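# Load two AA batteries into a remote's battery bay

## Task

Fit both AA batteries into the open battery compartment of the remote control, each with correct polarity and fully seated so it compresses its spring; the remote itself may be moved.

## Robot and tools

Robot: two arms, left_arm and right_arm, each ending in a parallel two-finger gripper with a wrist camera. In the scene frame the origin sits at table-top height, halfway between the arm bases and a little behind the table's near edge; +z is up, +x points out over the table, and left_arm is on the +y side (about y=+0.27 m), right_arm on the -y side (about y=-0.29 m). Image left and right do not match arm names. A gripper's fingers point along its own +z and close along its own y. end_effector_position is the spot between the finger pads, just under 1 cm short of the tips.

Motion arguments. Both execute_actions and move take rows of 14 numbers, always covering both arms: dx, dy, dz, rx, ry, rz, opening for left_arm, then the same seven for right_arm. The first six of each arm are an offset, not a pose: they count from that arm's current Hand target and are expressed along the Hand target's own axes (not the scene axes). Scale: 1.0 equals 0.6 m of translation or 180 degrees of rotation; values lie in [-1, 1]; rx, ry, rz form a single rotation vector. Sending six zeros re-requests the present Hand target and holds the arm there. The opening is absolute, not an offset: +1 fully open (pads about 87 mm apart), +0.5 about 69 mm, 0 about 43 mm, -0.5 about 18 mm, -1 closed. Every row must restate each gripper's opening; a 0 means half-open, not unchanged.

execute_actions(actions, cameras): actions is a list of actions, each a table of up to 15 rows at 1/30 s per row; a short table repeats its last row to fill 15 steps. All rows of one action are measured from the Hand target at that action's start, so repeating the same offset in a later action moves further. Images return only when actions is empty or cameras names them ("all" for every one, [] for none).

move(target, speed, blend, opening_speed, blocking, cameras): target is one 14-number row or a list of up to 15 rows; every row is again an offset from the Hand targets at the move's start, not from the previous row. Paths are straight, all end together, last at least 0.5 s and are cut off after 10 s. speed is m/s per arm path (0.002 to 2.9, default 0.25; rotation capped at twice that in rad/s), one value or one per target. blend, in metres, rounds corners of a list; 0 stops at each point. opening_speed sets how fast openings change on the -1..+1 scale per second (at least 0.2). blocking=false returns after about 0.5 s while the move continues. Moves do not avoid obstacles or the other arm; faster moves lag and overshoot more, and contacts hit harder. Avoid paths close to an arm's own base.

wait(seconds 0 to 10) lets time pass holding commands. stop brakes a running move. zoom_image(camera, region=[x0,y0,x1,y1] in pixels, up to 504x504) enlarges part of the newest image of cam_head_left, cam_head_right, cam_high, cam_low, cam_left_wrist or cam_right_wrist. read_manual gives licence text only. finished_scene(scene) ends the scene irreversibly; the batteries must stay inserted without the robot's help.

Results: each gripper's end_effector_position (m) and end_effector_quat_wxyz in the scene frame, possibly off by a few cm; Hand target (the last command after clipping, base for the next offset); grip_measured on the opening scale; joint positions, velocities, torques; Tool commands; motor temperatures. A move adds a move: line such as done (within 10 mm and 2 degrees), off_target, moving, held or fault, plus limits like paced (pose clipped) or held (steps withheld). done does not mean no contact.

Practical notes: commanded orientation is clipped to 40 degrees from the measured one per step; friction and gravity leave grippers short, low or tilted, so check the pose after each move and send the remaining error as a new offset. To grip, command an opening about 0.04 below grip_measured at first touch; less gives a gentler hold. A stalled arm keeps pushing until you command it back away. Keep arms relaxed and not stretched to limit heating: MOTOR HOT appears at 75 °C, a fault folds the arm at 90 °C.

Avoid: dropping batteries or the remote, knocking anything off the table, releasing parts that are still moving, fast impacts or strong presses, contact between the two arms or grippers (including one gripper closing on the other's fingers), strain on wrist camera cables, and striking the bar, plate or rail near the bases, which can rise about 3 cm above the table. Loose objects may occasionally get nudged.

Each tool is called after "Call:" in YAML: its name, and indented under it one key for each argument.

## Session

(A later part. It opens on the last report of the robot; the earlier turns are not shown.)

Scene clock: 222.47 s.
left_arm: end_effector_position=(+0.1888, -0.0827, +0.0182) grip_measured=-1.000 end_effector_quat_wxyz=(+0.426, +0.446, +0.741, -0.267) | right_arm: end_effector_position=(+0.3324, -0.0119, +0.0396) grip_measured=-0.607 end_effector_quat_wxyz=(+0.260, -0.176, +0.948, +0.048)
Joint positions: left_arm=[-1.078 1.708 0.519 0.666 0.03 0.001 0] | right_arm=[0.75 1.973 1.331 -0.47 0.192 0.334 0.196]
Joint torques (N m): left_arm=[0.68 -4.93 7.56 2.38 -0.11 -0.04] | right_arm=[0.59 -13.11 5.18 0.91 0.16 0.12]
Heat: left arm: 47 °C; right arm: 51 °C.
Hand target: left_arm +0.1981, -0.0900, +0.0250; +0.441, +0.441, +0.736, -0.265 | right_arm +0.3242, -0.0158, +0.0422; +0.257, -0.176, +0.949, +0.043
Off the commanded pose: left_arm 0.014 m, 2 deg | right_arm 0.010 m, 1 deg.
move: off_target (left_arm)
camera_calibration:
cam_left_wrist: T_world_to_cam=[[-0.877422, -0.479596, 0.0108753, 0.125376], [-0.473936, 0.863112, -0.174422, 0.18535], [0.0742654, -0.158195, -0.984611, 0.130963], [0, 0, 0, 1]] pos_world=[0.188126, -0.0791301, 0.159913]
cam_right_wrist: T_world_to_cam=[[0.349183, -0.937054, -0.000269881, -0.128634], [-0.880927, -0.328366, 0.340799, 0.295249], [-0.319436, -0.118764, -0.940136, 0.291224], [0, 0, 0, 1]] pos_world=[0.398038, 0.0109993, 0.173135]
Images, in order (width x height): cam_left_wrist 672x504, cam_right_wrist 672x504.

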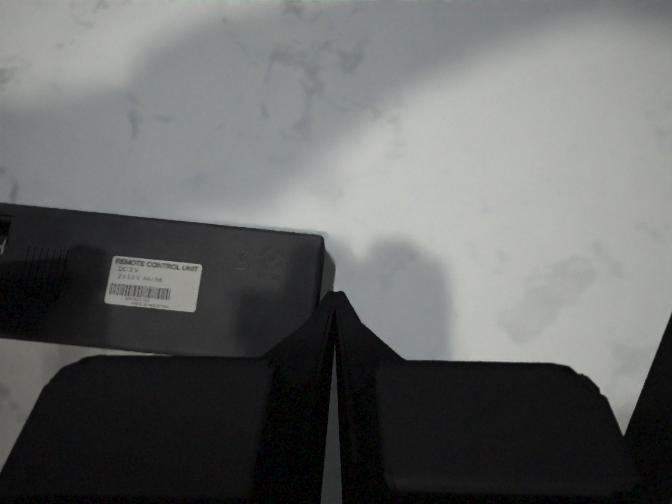

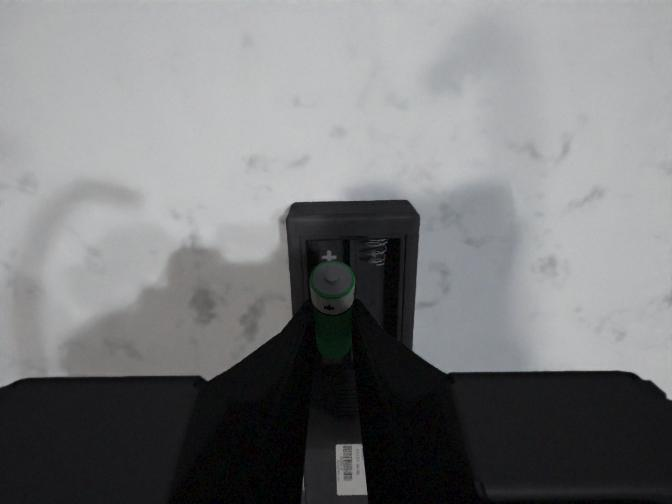

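Call:
move:
  target: [0,0,0,0,0,0,-1,-0.0027,0,0.0103,0,0.085,0,-0.8]
  speed: 0.04
  cameras: ["cam_right_wrist","cam_low"]

Call:
zoom_image:
  camera: "cam_low"
  region: [420, 240, 520, 310]

Call:
zoom_image:
  camera: "cam_right_wrist"
  region: [255, 150, 415, 400]

Scene clock: 228.40 s.
left_arm: end_effector_position=(+0.1882, -0.0830, +0.0182) grip_measured=-1.000 end_effector_quat_wxyz=(+0.425, +0.447, +0.740, -0.268) | right_arm: end_effector_position=(+0.3325, -0.0134, +0.0372) grip_measured=-0.607 end_effector_quat_wxyz=(+0.148, -0.180, +0.972, +0.016)
Joint positions: left_arm=[-1.078 1.708 0.519 0.666 0.034 0.001 0] | right_arm=[0.719 2.163 1.662 -0.839 0.124 0.336 0.196]
Joint torques (N m): left_arm=[0.68 -4.94 7.56 2.38 -0.14 -0.05] | right_arm=[-0.61 -10.93 9.62 0.25 -0.17 0.07]
Heat: left arm: 47 °C; right arm: 51 °C.
Hand target: left_arm +0.1981, -0.0899, +0.0250; +0.441, +0.441, +0.736, -0.265 | right_arm +0.3283, -0.0142, +0.0375; +0.128, -0.180, +0.975, +0.019
Off the commanded pose: left_arm 0.014 m, 2 deg | right_arm 0.004 m, 2 deg.
move: off_target (left_arm)
camera_calibration:
cam_right_wrist: T_world_to_cam=[[0.34613, -0.937867, 0.0244985, -0.12999], [-0.787526, -0.276255, 0.550895, 0.257531], [-0.509898, -0.209975, -0.834215, 0.346991], [0, 0, 0, 1]] pos_world=[0.424736, 0.0220898, 0.150777]
Images, in order (width x height): cam_low 672x504, cam_right_wrist 672x504.

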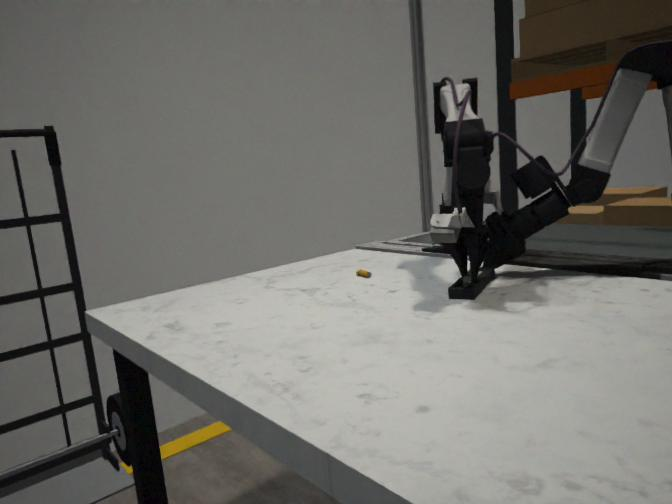

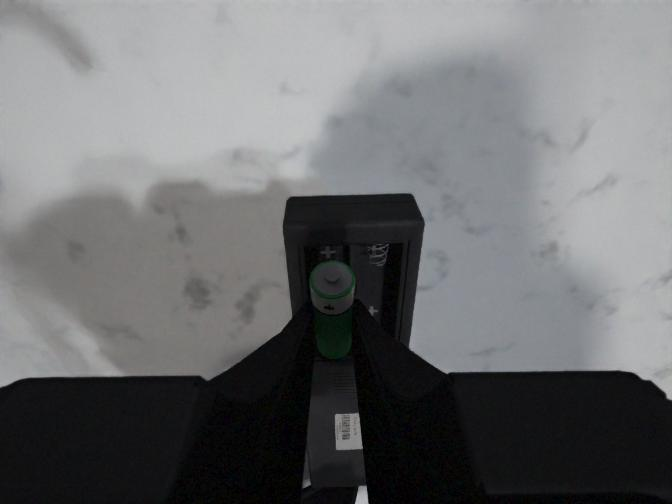

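Scaled by 5.040 from the camera's 672x504 image, which has a finer 960x720 frame.

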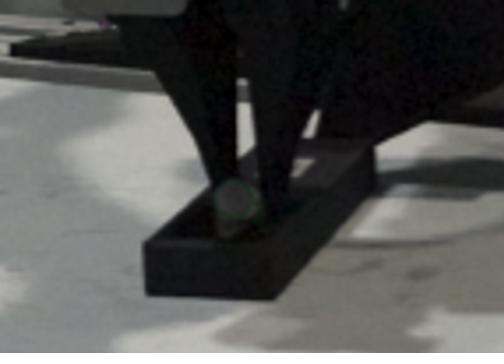

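Scaled by 2.016 from the camera's 672x504 image, which has a finer 960x720 frame.

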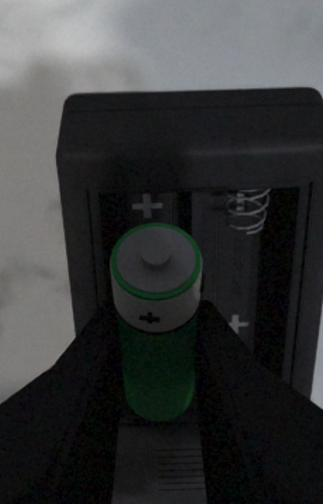

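Call:
move:
  target: [0,0,0,0,0,0,-1,-0.0023,0.0025,0.0155,0,0.078,-0.006,-0.8]
  speed: 0.04
  cameras: ["cam_right_wrist","cam_low"]

Call:
zoom_image:
  camera: "cam_low"
  region: [420, 240, 520, 310]

Call:
zoom_image:
  camera: "cam_right_wrist"
  region: [255, 150, 415, 400]

Scene clock: 238.40 s.
left_arm: end_effector_position=(+0.1882, -0.0830, +0.0182) grip_measured=-1.000 end_effector_quat_wxyz=(+0.425, +0.447, +0.740, -0.268) | right_arm: end_effector_position=(+0.3320, -0.0132, +0.0334) grip_measured=-0.607 end_effector_quat_wxyz=(+0.021, -0.189, +0.982, -0.010)
Joint positions: left_arm=[-1.078 1.708 0.519 0.666 0.034 0.001 0] | right_arm=[0.689 2.443 2.112 -1.256 0.041 0.308 0.196]
Joint torques (N m): left_arm=[0.68 -4.93 7.56 2.38 -0.14 -0.05] | right_arm=[-0.43 -11.84 8.65 0.13 -0.21 0]
Heat: left arm: 48 °C; right arm: 52 °C.
Hand target: left_arm +0.1981, -0.0899, +0.0250; +0.441, +0.441, +0.736, -0.265 | right_arm +0.3313, -0.0115, +0.0289; +0.008, -0.190, +0.982, -0.004
Off the commanded pose: left_arm 0.014 m, 2 deg | right_arm 0.005 m, 2 deg.
move: off_target (left_arm)
camera_calibration:
cam_right_wrist: T_world_to_cam=[[0.362794, -0.931292, 0.0328071, -0.135284], [-0.627339, -0.21805, 0.747596, 0.200217], [-0.689077, -0.291805, -0.663343, 0.396465], [0, 0, 0, 1]] pos_world=[0.447879, 0.0333588, 0.117749]
Images, in order (width x height): cam_low 672x504, cam_right_wrist 672x504.

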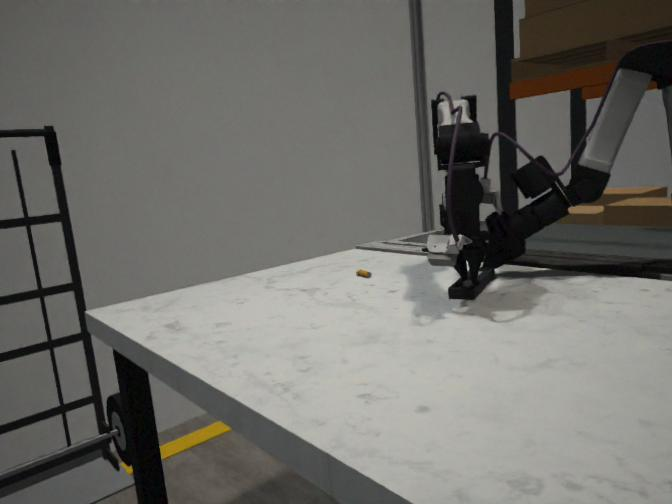

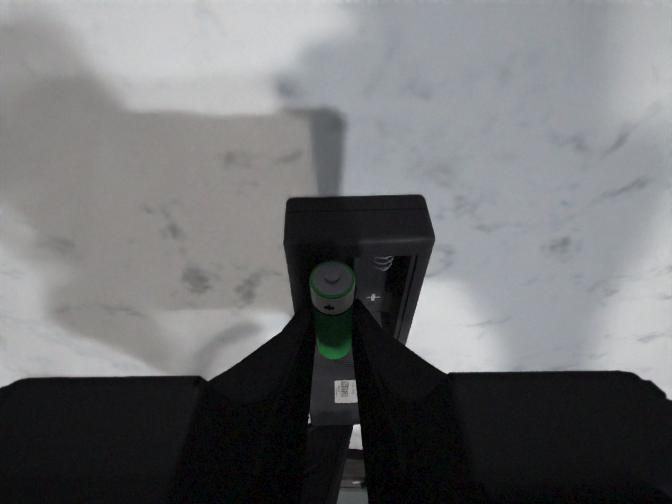

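Scaled by 5.040 from the camera's 672x504 image, which has a finer 960x720 frame.

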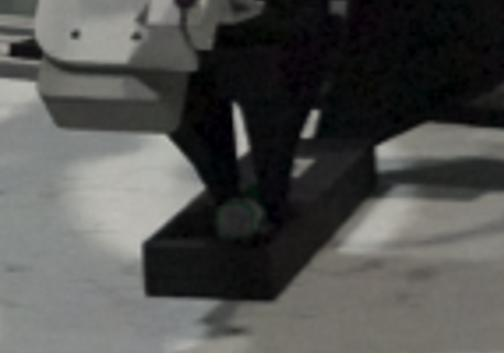

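Scaled by 2.016 from the camera's 672x504 image, which has a finer 960x720 frame.

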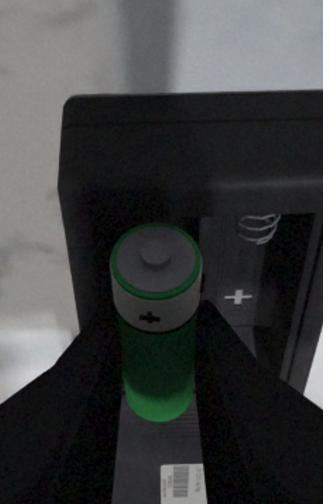

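Call:
move:
  target: [0,0,0,0,0,0,-1,0.003,0.002,0.012,0,0,-0.01,-0.8]
  speed: 0.04
  cameras: ["cam_right_wrist","cam_low","cam_left_wrist"]

Call:
zoom_image:
  camera: "cam_low"
  region: [420, 240, 520, 310]

Call:
zoom_image:
  camera: "cam_right_wrist"
  region: [255, 150, 415, 400]

Call:
zoom_image:
  camera: "cam_left_wrist"
  region: [0, 170, 100, 350]

Scene clock: 240.37 s.
left_arm: end_effector_position=(+0.1882, -0.0830, +0.0182) grip_measured=-1.000 end_effector_quat_wxyz=(+0.425, +0.447, +0.740, -0.268) | right_arm: end_effector_position=(+0.3321, -0.0134, +0.0333) grip_measured=-0.607 end_effector_quat_wxyz=(+0.020, -0.201, +0.979, -0.008)
Joint positions: left_arm=[-1.078 1.708 0.519 0.666 0.034 0.001 0] | right_arm=[0.689 2.443 2.112 -1.255 0.036 0.283 0.196]
Joint torques (N m): left_arm=[0.68 -4.93 7.56 2.38 -0.14 -0.05] | right_arm=[-0.01 -11.9 5.94 0.42 -0.19 -0.04]
Heat: left arm: 48 °C; right arm: 52 °C.
Hand target: left_arm +0.1981, -0.0899, +0.0250; +0.441, +0.441, +0.736, -0.265 | right_arm +0.3292, -0.0111, +0.0216; +0.008, -0.206, +0.979, -0.004
Off the commanded pose: left_arm 0.014 m, 2 deg | right_arm 0.012 m, 2 deg.
move: off_target (left_arm, right_arm)
camera_calibration:
cam_left_wrist: T_world_to_cam=[[-0.878942, -0.476755, 0.0128364, 0.125162], [-0.47145, 0.864463, -0.174466, 0.184895], [0.0720811, -0.159397, -0.98458, 0.131286], [0, 0, 0, 1]] pos_world=[0.187715, -0.0792365, 0.159913]
cam_right_wrist: T_world_to_cam=[[0.385876, -0.922081, 0.0294246, -0.142921], [-0.619937, -0.235549, 0.748462, 0.197636], [-0.683212, -0.307055, -0.662525, 0.394191], [0, 0, 0, 1]] pos_world=[0.446987, 0.0358067, 0.117444]
Images, in order (width x height): cam_low 672x504, cam_left_wrist 672x504, cam_right_wrist 672x504.

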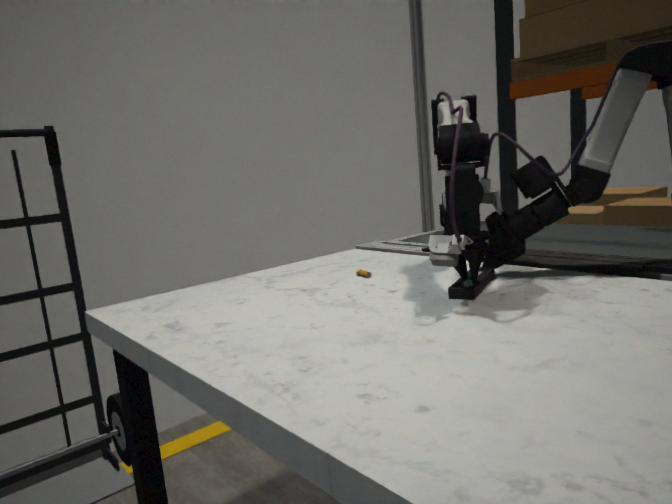

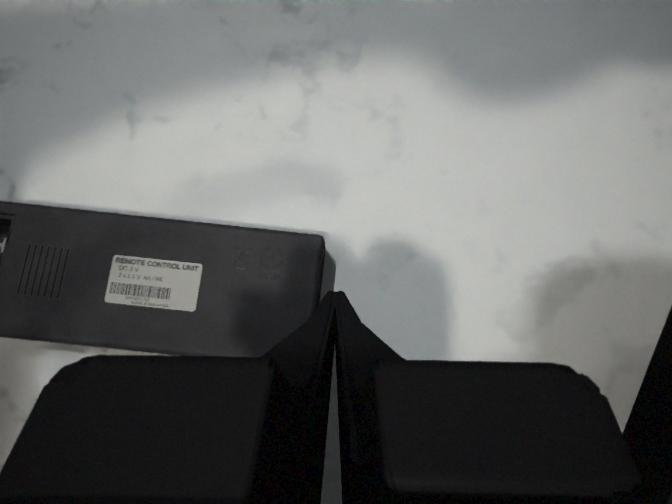

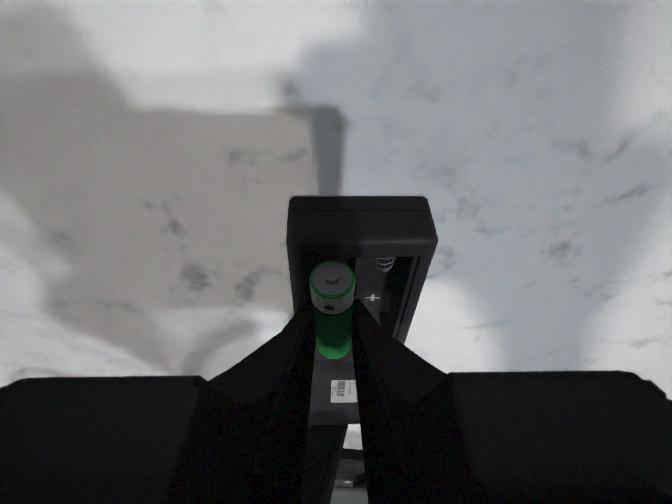

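Scaled by 5.040 from the camera's 672x504 image, which has a finer 960x720 frame.

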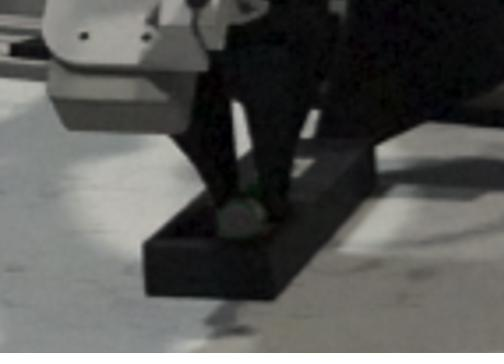

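Scaled by 2.016 from the camera's 672x504 image, which has a finer 960x720 frame.

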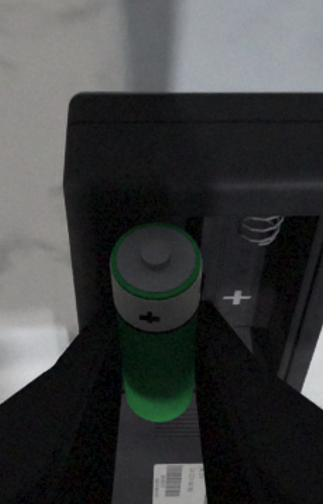

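Scaled by 2.800 from the camera's 672x504 image, which has a finer 960x720 frame.

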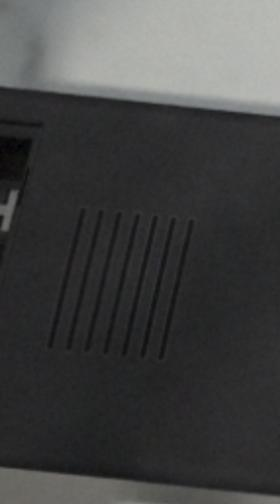

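Call:
move:
  target:
    - [0,0,0,0,0,0,-1,0.0,-0.0045,-0.014,0,0,0,-0.8]
    - [0,0,0,0,0,0,-1,0.0,-0.0045,-0.014,0,0,0,-0.45]
  speed: 0.04
  opening_speed: 0.25
  cameras: ["cam_right_wrist","cam_low","cam_left_wrist"]

Call:
zoom_image:
  camera: "cam_low"
  region: [420, 240, 520, 310]

Call:
zoom_image:
  camera: "cam_right_wrist"
  region: [255, 150, 415, 400]

Scene clock: 244.43 s.
left_arm: end_effector_position=(+0.1882, -0.0830, +0.0182) grip_measured=-1.000 end_effector_quat_wxyz=(+0.425, +0.447, +0.740, -0.268) | right_arm: end_effector_position=(+0.3303, -0.0151, +0.0336) grip_measured=-0.450 end_effector_quat_wxyz=(+0.016, -0.205, +0.979, -0.010)
Joint positions: left_arm=[-1.078 1.708 0.519 0.666 0.034 0.001 0] | right_arm=[0.689 2.443 2.112 -1.265 0.036 0.276 0.275]
Joint torques (N m): left_arm=[0.68 -4.94 7.56 2.38 -0.14 -0.05] | right_arm=[-0.39 -12.66 7.71 0.17 -0.16 -0.03]
Heat: left arm: 48 °C; right arm: 53 °C.
Hand target: left_arm +0.1981, -0.0899, +0.0250; +0.441, +0.441, +0.736, -0.265 | right_arm +0.3302, -0.0135, +0.0300; +0.008, -0.206, +0.979, -0.004
Off the commanded pose: left_arm 0.014 m, 2 deg | right_arm 0.004 m, 1 deg.
move: off_target (left_arm)
camera_calibration:
cam_left_wrist: T_world_to_cam=[[-0.87882, -0.476985, 0.0126566, 0.125239], [-0.471647, 0.864355, -0.174471, 0.184971], [0.0722804, -0.159298, -0.984581, 0.13125], [0, 0, 0, 1]] pos_world=[0.187816, -0.0792359, 0.159913]
cam_right_wrist: T_world_to_cam=[[0.392455, -0.919226, 0.0316598, -0.146046], [-0.612417, -0.235474, 0.754651, 0.193225], [-0.68624, -0.315555, -0.655363, 0.393247], [0, 0, 0, 1]] pos_world=[0.445513, 0.0353412, 0.116525]
Images, in order (width x height): cam_low 672x504, cam_left_wrist 672x504, cam_right_wrist 672x504.

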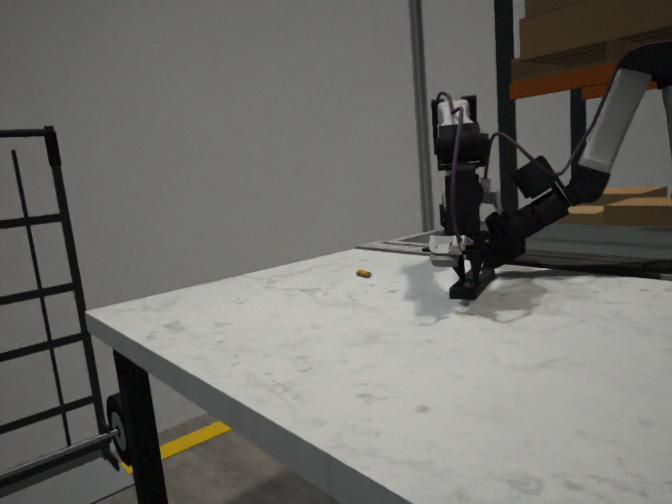

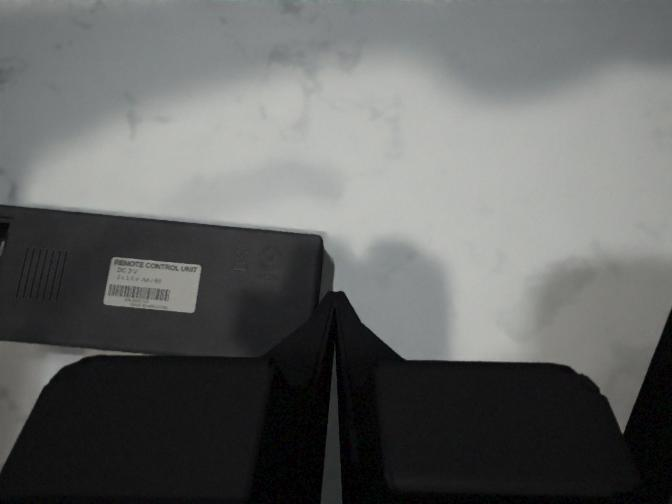

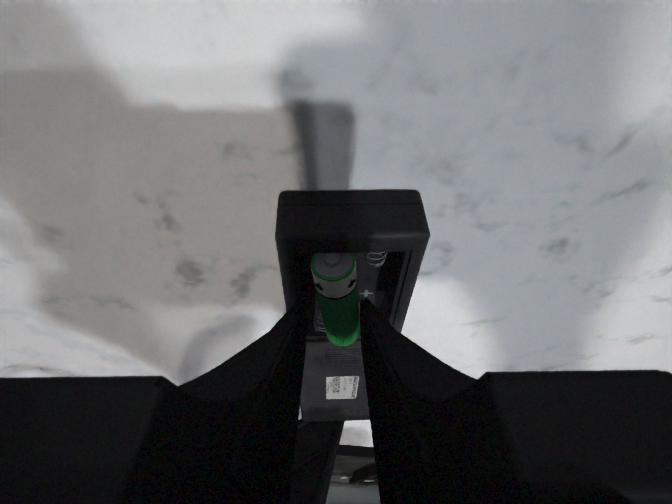

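Scaled by 5.040 from the camera's 672x504 image, which has a finer 960x720 frame.

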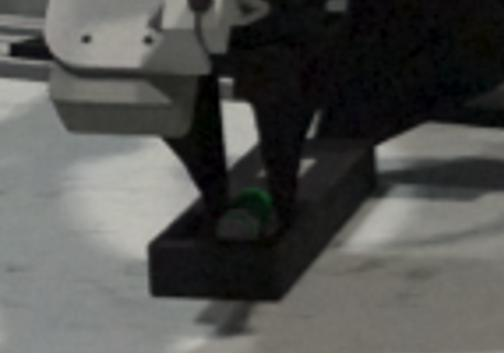

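Scaled by 2.016 from the camera's 672x504 image, which has a finer 960x720 frame.

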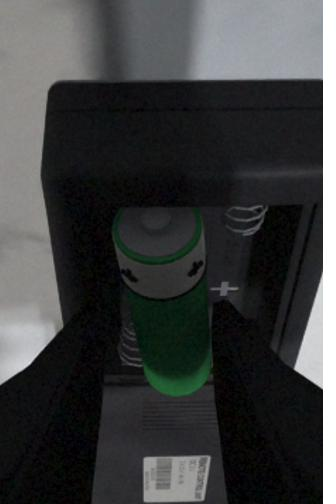

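Call:
move:
  target:
    - [0,0,0,0,0,0,-1,-0.012,0,0.0,0,0,0.0,-0.45]
    - [0,0,0,0,0,0,-1,-0.012,0,0.0,0,0,0,-0.75]
    - [0,0,0,0,0,0,-1,-0.012,0,-0.06,0,0,0,-0.75]
    - [0,0,0,0,0,0,-1,-0.035,0.006,-0.06,0,-0.19,0.006,-0.75]
  speed: 0.06
  opening_speed: 0.6
  cameras: ["cam_right_wrist","cam_low"]

Call:
zoom_image:
  camera: "cam_low"
  region: [420, 240, 520, 310]

Call:
zoom_image:
  camera: "cam_right_wrist"
  region: [255, 150, 415, 400]

Scene clock: 256.07 s.
left_arm: end_effector_position=(+0.1887, -0.0828, +0.0182) grip_measured=-1.000 end_effector_quat_wxyz=(+0.426, +0.446, +0.741, -0.267) | right_arm: end_effector_position=(+0.3448, -0.0054, +0.0508) grip_measured=-0.608 end_effector_quat_wxyz=(+0.271, -0.193, +0.942, +0.049)
Joint positions: left_arm=[-1.078 1.708 0.519 0.666 0.031 0.001 0] | right_arm=[0.744 1.991 1.395 -0.49 0.189 0.289 0.196]
Joint torques (N m): left_arm=[0.68 -4.93 7.56 2.38 -0.11 -0.05] | right_arm=[0.5 -14.8 6.12 1.34 0.2 0.09]
Motor temperatures (°C): left_arm=[27 38 38 48 27 30 30] | right_arm=[29 55 38 32 29 26 29]
Heat: left arm: 48 °C; right arm: 55 °C.
Hand target: left_arm +0.1981, -0.0899, +0.0250; +0.441, +0.441, +0.736, -0.265 | right_arm +0.3473, -0.0016, +0.0662; +0.295, -0.189, +0.935, +0.056
Off the commanded pose: left_arm 0.014 m, 2 deg | right_arm 0.016 m, 3 deg.
move: off_target (left_arm, right_arm)
camera_calibration:
cam_right_wrist: T_world_to_cam=[[0.381373, -0.924348, 0.0115956, -0.138542], [-0.87747, -0.358028, 0.319158, 0.304222], [-0.290862, -0.131893, -0.947631, 0.296994], [0, 0, 0, 1]] pos_world=[0.406166, 0.0200305, 0.185952]
Images, in order (width x height): cam_low 672x504, cam_right_wrist 672x504.

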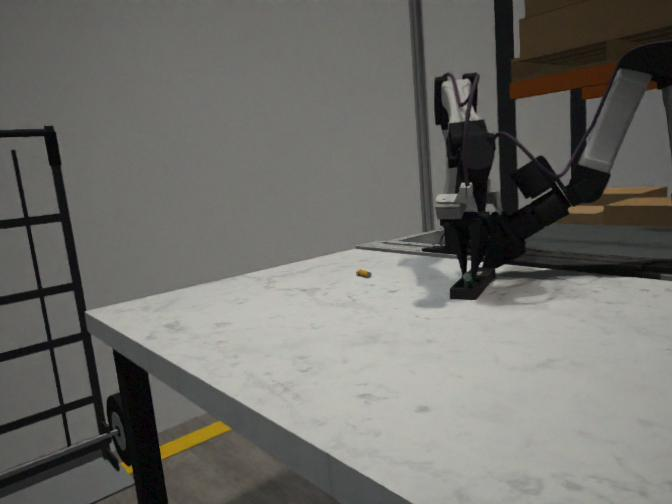

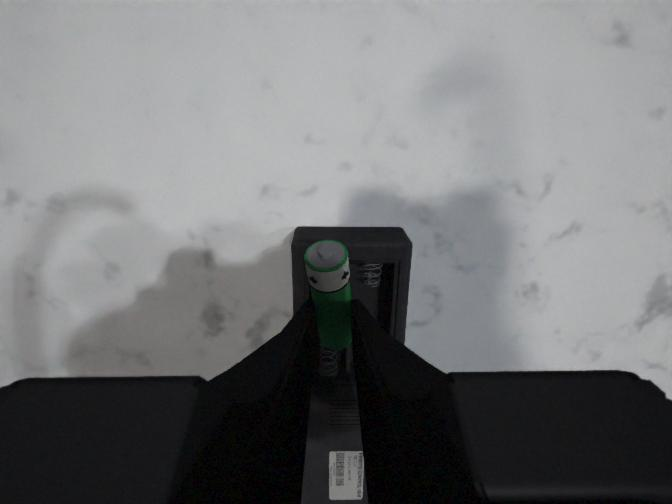

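Scaled by 5.040 from the camera's 672x504 image, which has a finer 960x720 frame.

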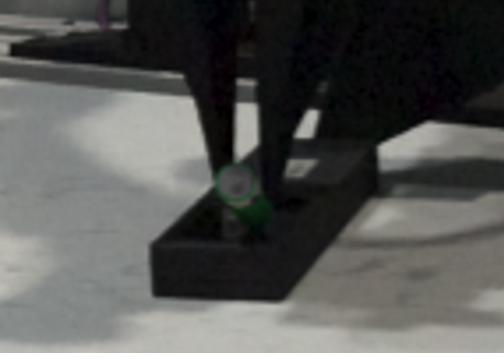

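Scaled by 2.016 from the camera's 672x504 image, which has a finer 960x720 frame.

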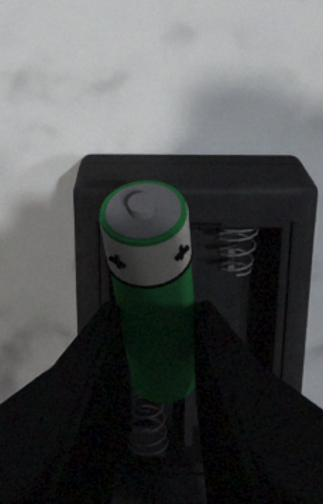

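Call:
move:
  target:
    - [0,0,0,0,0,0,-1,0,0.0055,0,0,0,0.01,-0.78]
    - [0,0,0,0,0,0,-1,0.017,0.0055,0.0246,0,0,0.01,-0.78]
  speed: 0.05
  cameras: ["cam_right_wrist","cam_low"]

Call:
zoom_image:
  camera: "cam_right_wrist"
  region: [255, 150, 415, 400]

Scene clock: 259.67 s.
left_arm: end_effector_position=(+0.1887, -0.0828, +0.0182) grip_measured=-1.000 end_effector_quat_wxyz=(+0.426, +0.446, +0.741, -0.267) | right_arm: end_effector_position=(+0.3443, -0.0020, +0.0428) grip_measured=-0.608 end_effector_quat_wxyz=(+0.279, -0.179, +0.942, +0.058)
Joint positions: left_arm=[-1.078 1.708 0.519 0.666 0.031 0.001 0] | right_arm=[0.749 1.991 1.353 -0.427 0.193 0.321 0.196]
Joint torques (N m): left_arm=[0.68 -4.93 7.57 2.38 -0.11 -0.05] | right_arm=[0.44 -12.41 6.13 1.38 0.17 0.13]
Motor temperatures (°C): left_arm=[27 38 38 48 27 30 30] | right_arm=[29 55 38 32 29 26 29]
Heat: left arm: 48 °C; right arm: 55 °C.
Hand target: left_arm +0.1981, -0.0900, +0.0250; +0.441, +0.441, +0.736, -0.265 | right_arm +0.3461, +0.0014, +0.0483; +0.294, -0.174, +0.938, +0.061
Off the commanded pose: left_arm 0.014 m, 2 deg | right_arm 0.007 m, 2 deg.
move: off_target (left_arm)
camera_calibration:
cam_right_wrist: T_world_to_cam=[[0.359359, -0.933149, -0.00974184, -0.126599], [-0.8893, -0.345599, 0.299512, 0.312548], [-0.282856, -0.0989688, -0.954043, 0.287284], [0, 0, 0, 1]] pos_world=[0.404703, 0.0183122, 0.179236]
Images, in order (width x height): cam_low 672x504, cam_right_wrist 672x504.

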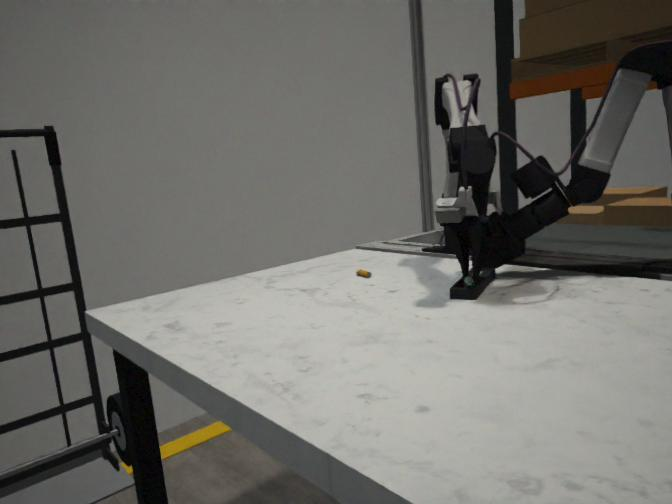

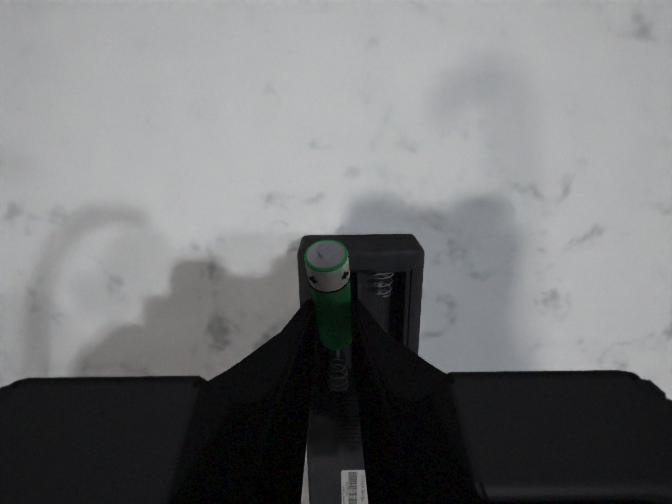

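Scaled by 2.016 from the camera's 672x504 image, which has a finer 960x720 frame.

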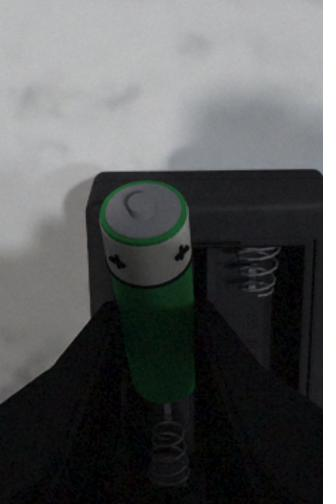

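Call:
move:
  target:
    - [0,0,0,0,0,0,-1,0.0,-0.002,0.0,0,0,0.018,-0.8]
    - [0,0,0,0,0,0,-1,0.03,-0.002,-0.015,0,0,0.018,-0.8]
  speed: 0.05
  cameras: ["cam_right_wrist","cam_left_wrist"]

Call:
zoom_image:
  camera: "cam_right_wrist"
  region: [255, 150, 415, 400]

Scene clock: 262.63 s.
left_arm: end_effector_position=(+0.1889, -0.0827, +0.0182) grip_measured=-1.000 end_effector_quat_wxyz=(+0.427, +0.447, +0.740, -0.266) | right_arm: end_effector_position=(+0.3324, -0.0068, +0.0399) grip_measured=-0.608 end_effector_quat_wxyz=(+0.286, -0.149, +0.944, +0.069)
Joint positions: left_arm=[-1.078 1.708 0.519 0.666 0.03 0.004 0] | right_arm=[0.758 1.938 1.258 -0.369 0.203 0.386 0.196]
Joint torques (N m): left_arm=[0.68 -4.93 7.56 2.38 -0.11 -0.08] | right_arm=[0.65 -12.98 5.3 1.18 0.18 0.14]
Motor temperatures (°C): left_arm=[27 38 38 48 27 30 30] | right_arm=[29 55 38 32 29 26 29]
Heat: left arm: 48 °C; right arm: 55 °C.
Hand target: left_arm +0.1981, -0.0900, +0.0250; +0.441, +0.441, +0.736, -0.265 | right_arm +0.3281, -0.0070, +0.0453; +0.293, -0.148, +0.942, +0.069
Off the commanded pose: left_arm 0.014 m, 2 deg | right_arm 0.007 m, 1 deg.
move: off_target (left_arm)
camera_calibration:
cam_left_wrist: T_world_to_cam=[[-0.878047, -0.478498, 0.0085693, 0.125732], [-0.472457, 0.86383, -0.174875, 0.185213], [0.0762748, -0.157597, -0.984553, 0.130722], [0, 0, 0, 1]] pos_world=[0.187933, -0.0792285, 0.160014]
cam_right_wrist: T_world_to_cam=[[0.311329, -0.949249, -0.0447367, -0.109652], [-0.907346, -0.310921, 0.282932, 0.308052], [-0.282483, -0.0474934, -0.958096, 0.28104], [0, 0, 0, 1]] pos_world=[0.393037, 0.00504039, 0.1772]
Images, in order (width x height): cam_left_wrist 672x504, cam_right_wrist 672x504.

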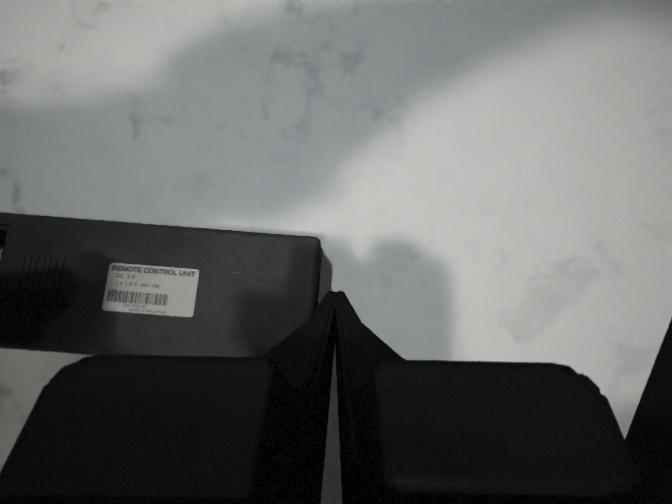

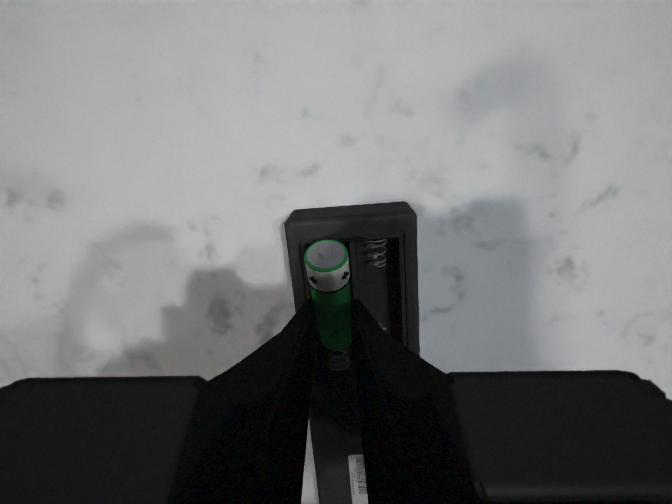

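Scaled by 2.016 from the camera's 672x504 image, which has a finer 960x720 frame.

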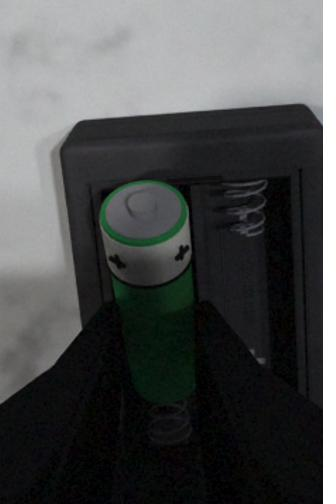

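Call:
move:
  target: [0,0,0,0,0,0,-1,0.025,0.002,-0.014,0,0,0,-0.85]
  speed: 0.05
  cameras: ["cam_right_wrist","cam_left_wrist"]

Call:
zoom_image:
  camera: "cam_right_wrist"
  region: [255, 150, 415, 400]

Scene clock: 264.33 s.
left_arm: end_effector_position=(+0.1870, -0.0837, +0.0182) grip_measured=-1.000 end_effector_quat_wxyz=(+0.426, +0.454, +0.736, -0.267) | right_arm: end_effector_position=(+0.3271, -0.0090, +0.0405) grip_measured=-0.608 end_effector_quat_wxyz=(+0.296, -0.144, +0.941, +0.071)
Joint positions: left_arm=[-1.081 1.708 0.519 0.666 0.038 0.015 0] | right_arm=[0.767 1.905 1.208 -0.332 0.216 0.399 0.196]
Joint torques (N m): left_arm=[0.98 -4.94 7.54 2.38 -0.18 -0.18] | right_arm=[-0.13 -10.03 7.28 1.15 0.07 0.06]
Motor temperatures (°C): left_arm=[27 38 38 48 27 30 30] | right_arm=[29 55 38 33 29 26 29]
Heat: left arm: 48 °C; right arm: 55 °C.
Hand target: left_arm +0.1980, -0.0900, +0.0250; +0.441, +0.441, +0.736, -0.265 | right_arm +0.3265, -0.0094, +0.0402; +0.295, -0.145, +0.942, +0.070 (not the last commanded pose)
Off the commanded pose: left_arm 0.014 m, 2 deg | right_arm 0.016 m, 1 deg.
move: held (right_arm; a check stopped the path), off_target (left_arm); limits=held
pose unreachable (right arm): on one or more control steps of this call, first in action 0 (counted from 0), this arm could not follow its commanded pose, so it was not sent that pose on those steps. It may still have moved: this result reports where it is.
cause: moving toward the commanded pose would bring a part of the arm too close to another arm (this arm's wrist (the part past joint 5) and the left arm's wrist camera, along the way the arms are being sent, or toward where that arm still pushes).
camera_calibration:
cam_left_wrist: T_world_to_cam=[[-0.88521, -0.465183, 0.00272061, 0.126161], [-0.458411, 0.871299, -0.175204, 0.183161], [0.0791314, -0.156339, -0.984528, 0.130284], [0, 0, 0, 1]] pos_world=[0.185333, -0.0805317, 0.160015]
cam_right_wrist: T_world_to_cam=[[0.304267, -0.951285, -0.0497785, -0.107515], [-0.91512, -0.306412, 0.262044, 0.30575], [-0.264532, -0.0341782, -0.963771, 0.274616], [0, 0, 0, 1]] pos_world=[0.385156, 0.000793501, 0.179195]
Images, in order (width x height): cam_left_wrist 672x504, cam_right_wrist 672x504.

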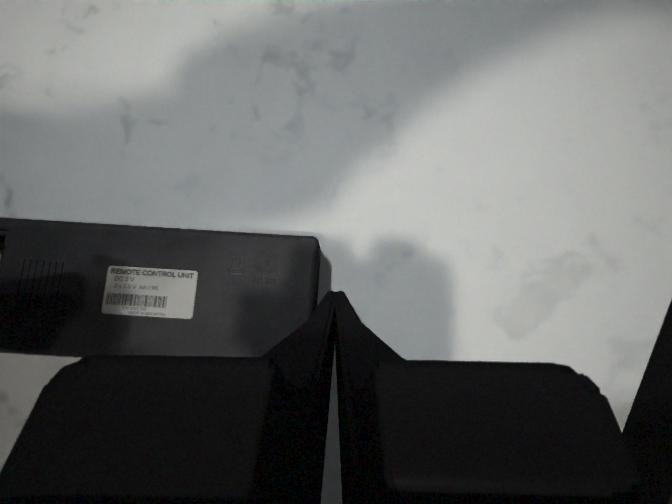

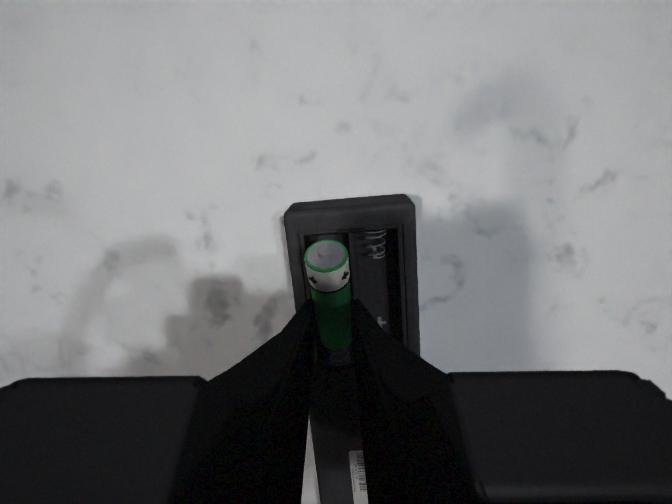

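Scaled by 2.016 from the camera's 672x504 image, which has a finer 960x720 frame.

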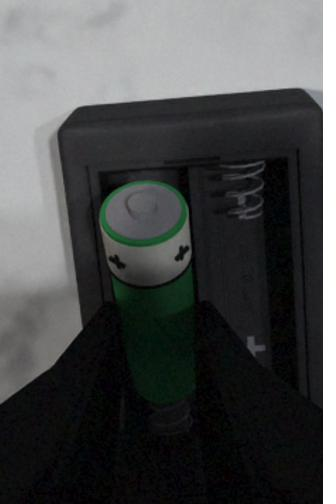

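Call:
move:
  target: [0,0,0,0,0,0,-1,0.0247,0,-0.0163,0,0.06,0,-0.85]
  speed: 0.05
  cameras: ["cam_right_wrist","cam_low"]

Call:
zoom_image:
  camera: "cam_right_wrist"
  region: [255, 150, 415, 400]

Call:
zoom_image:
  camera: "cam_low"
  region: [420, 240, 520, 310]

Scene clock: 268.07 s.
left_arm: end_effector_position=(+0.1850, -0.0849, +0.0185) grip_measured=-1.000 end_effector_quat_wxyz=(+0.423, +0.452, +0.736, -0.274) | right_arm: end_effector_position=(+0.3214, -0.0126, +0.0439) grip_measured=-0.611 end_effector_quat_wxyz=(+0.241, -0.148, +0.957, +0.056)
Joint positions: left_arm=[-1.081 1.708 0.519 0.668 0.049 0.006 0] | right_arm=[0.753 1.955 1.336 -0.524 0.176 0.405 0.194]
Joint torques (N m): left_arm=[0.96 -4.98 7.53 2.36 -0.33 -0.07] | right_arm=[-0.36 -9.2 9.33 0.34 -0.31 0.14]
Motor temperatures (°C): left_arm=[27 38 38 48 27 30 30] | right_arm=[29 55 38 33 29 26 29]
Heat: left arm: 48 °C; right arm: 55 °C.
Hand target: left_arm +0.1980, -0.0900, +0.0250; +0.441, +0.441, +0.736, -0.265 | right_arm +0.3096, -0.0148, +0.0397; +0.205, -0.151, +0.965, +0.057
Off the commanded pose: left_arm 0.015 m, 3 deg | right_arm 0.013 m, 4 deg.
move: off_target (left_arm, right_arm)
camera_calibration:
cam_right_wrist: T_world_to_cam=[[0.300374, -0.953159, -0.035551, -0.108455], [-0.880587, -0.291441, 0.37367, 0.282828], [-0.366528, -0.080935, -0.92688, 0.306754], [0, 0, 0, 1]] pos_world=[0.394065, 0.00388042, 0.174784]
Images, in order (width x height): cam_low 672x504, cam_right_wrist 672x504.

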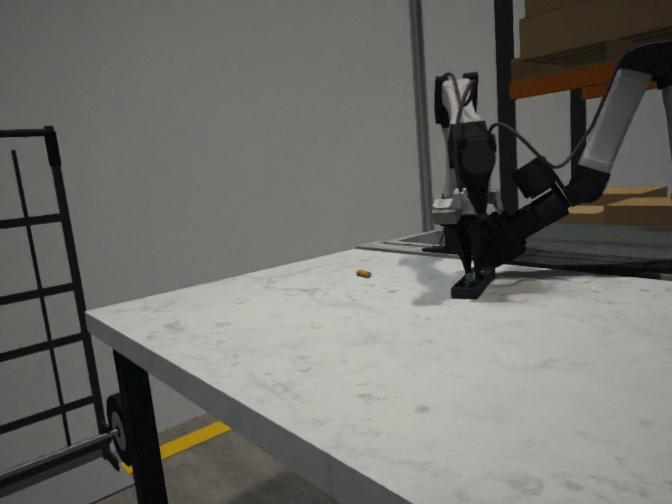

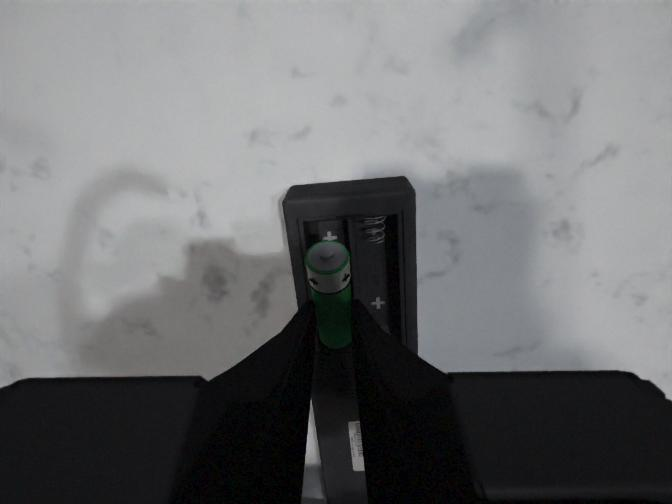

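Scaled by 2.016 from the camera's 672x504 image, which has a finer 960x720 frame.

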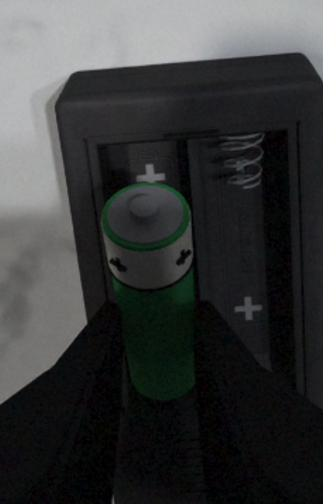

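Scaled by 5.040 from the camera's 672x504 image, which has a finer 960x720 frame.

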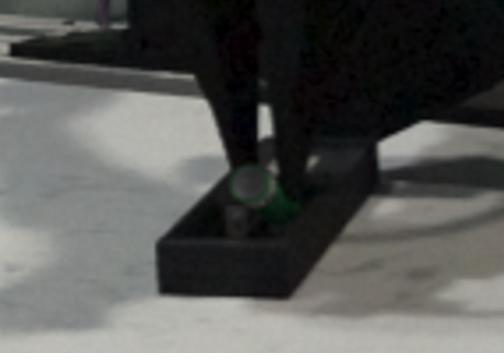

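Call:
move:
  target: [0,0,0,0,0,0,-1,0.0077,0,0.0184,0,0,0,-0.85]
  speed: 0.05
  cameras: ["cam_right_wrist","cam_low"]

Call:
zoom_image:
  camera: "cam_right_wrist"
  region: [255, 150, 415, 400]

Call:
zoom_image:
  camera: "cam_low"
  region: [420, 240, 520, 310]

Scene clock: 269.93 s.
left_arm: end_effector_position=(+0.1849, -0.0850, +0.0185) grip_measured=-1.000 end_effector_quat_wxyz=(+0.423, +0.452, +0.736, -0.274) | right_arm: end_effector_position=(+0.3229, -0.0109, +0.0402) grip_measured=-0.611 end_effector_quat_wxyz=(+0.242, -0.147, +0.957, +0.057)
Joint positions: left_arm=[-1.081 1.708 0.519 0.668 0.05 0.005 0] | right_arm=[0.753 1.966 1.336 -0.511 0.175 0.406 0.194]
Joint torques (N m): left_arm=[0.96 -4.98 7.51 2.36 -0.31 -0.09] | right_arm=[-0.4 -8.55 7.06 0.59 -0.28 0.13]
Heat: left arm: 48 °C; right arm: 54 °C.
Hand target: left_arm +0.1980, -0.0900, +0.0250; +0.441, +0.441, +0.736, -0.265 | right_arm +0.3098, -0.0142, +0.0278; +0.205, -0.151, +0.965, +0.057
Off the commanded pose: left_arm 0.015 m, 3 deg | right_arm 0.018 m, 4 deg.
move: off_target (left_arm, right_arm)
camera_calibration:
cam_right_wrist: T_world_to_cam=[[0.300154, -0.953168, -0.0371308, -0.107314], [-0.880863, -0.291902, 0.372657, 0.286058], [-0.366044, -0.0791475, -0.927226, 0.303992], [0, 0, 0, 1]] pos_world=[0.395463, 0.00527331, 0.171283]
Images, in order (width x height): cam_low 672x504, cam_right_wrist 672x504.

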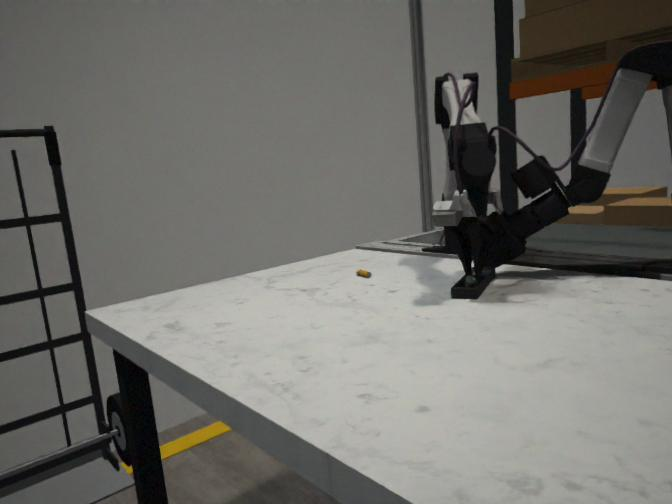

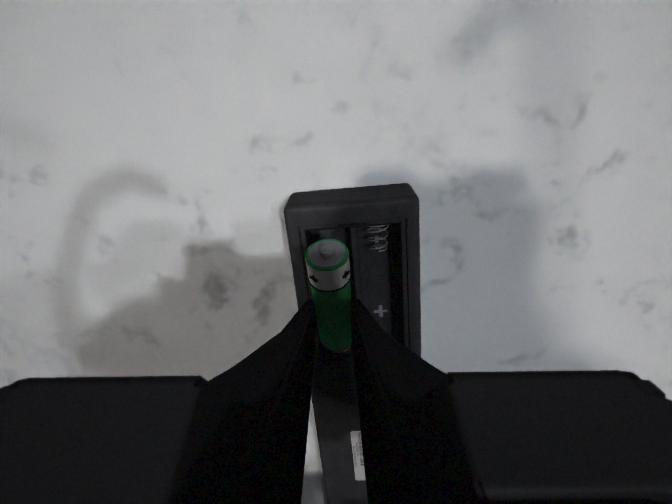

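Scaled by 2.016 from the camera's 672x504 image, which has a finer 960x720 frame.

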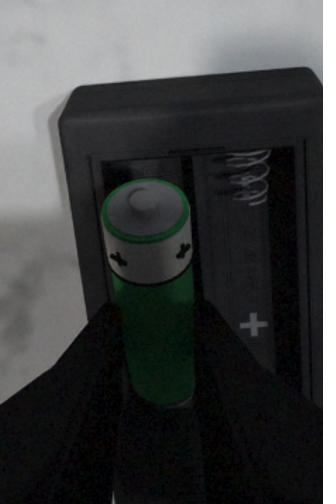

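Scaled by 5.040 from the camera's 672x504 image, which has a finer 960x720 frame.

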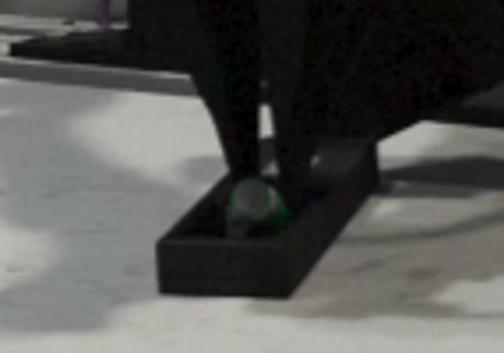

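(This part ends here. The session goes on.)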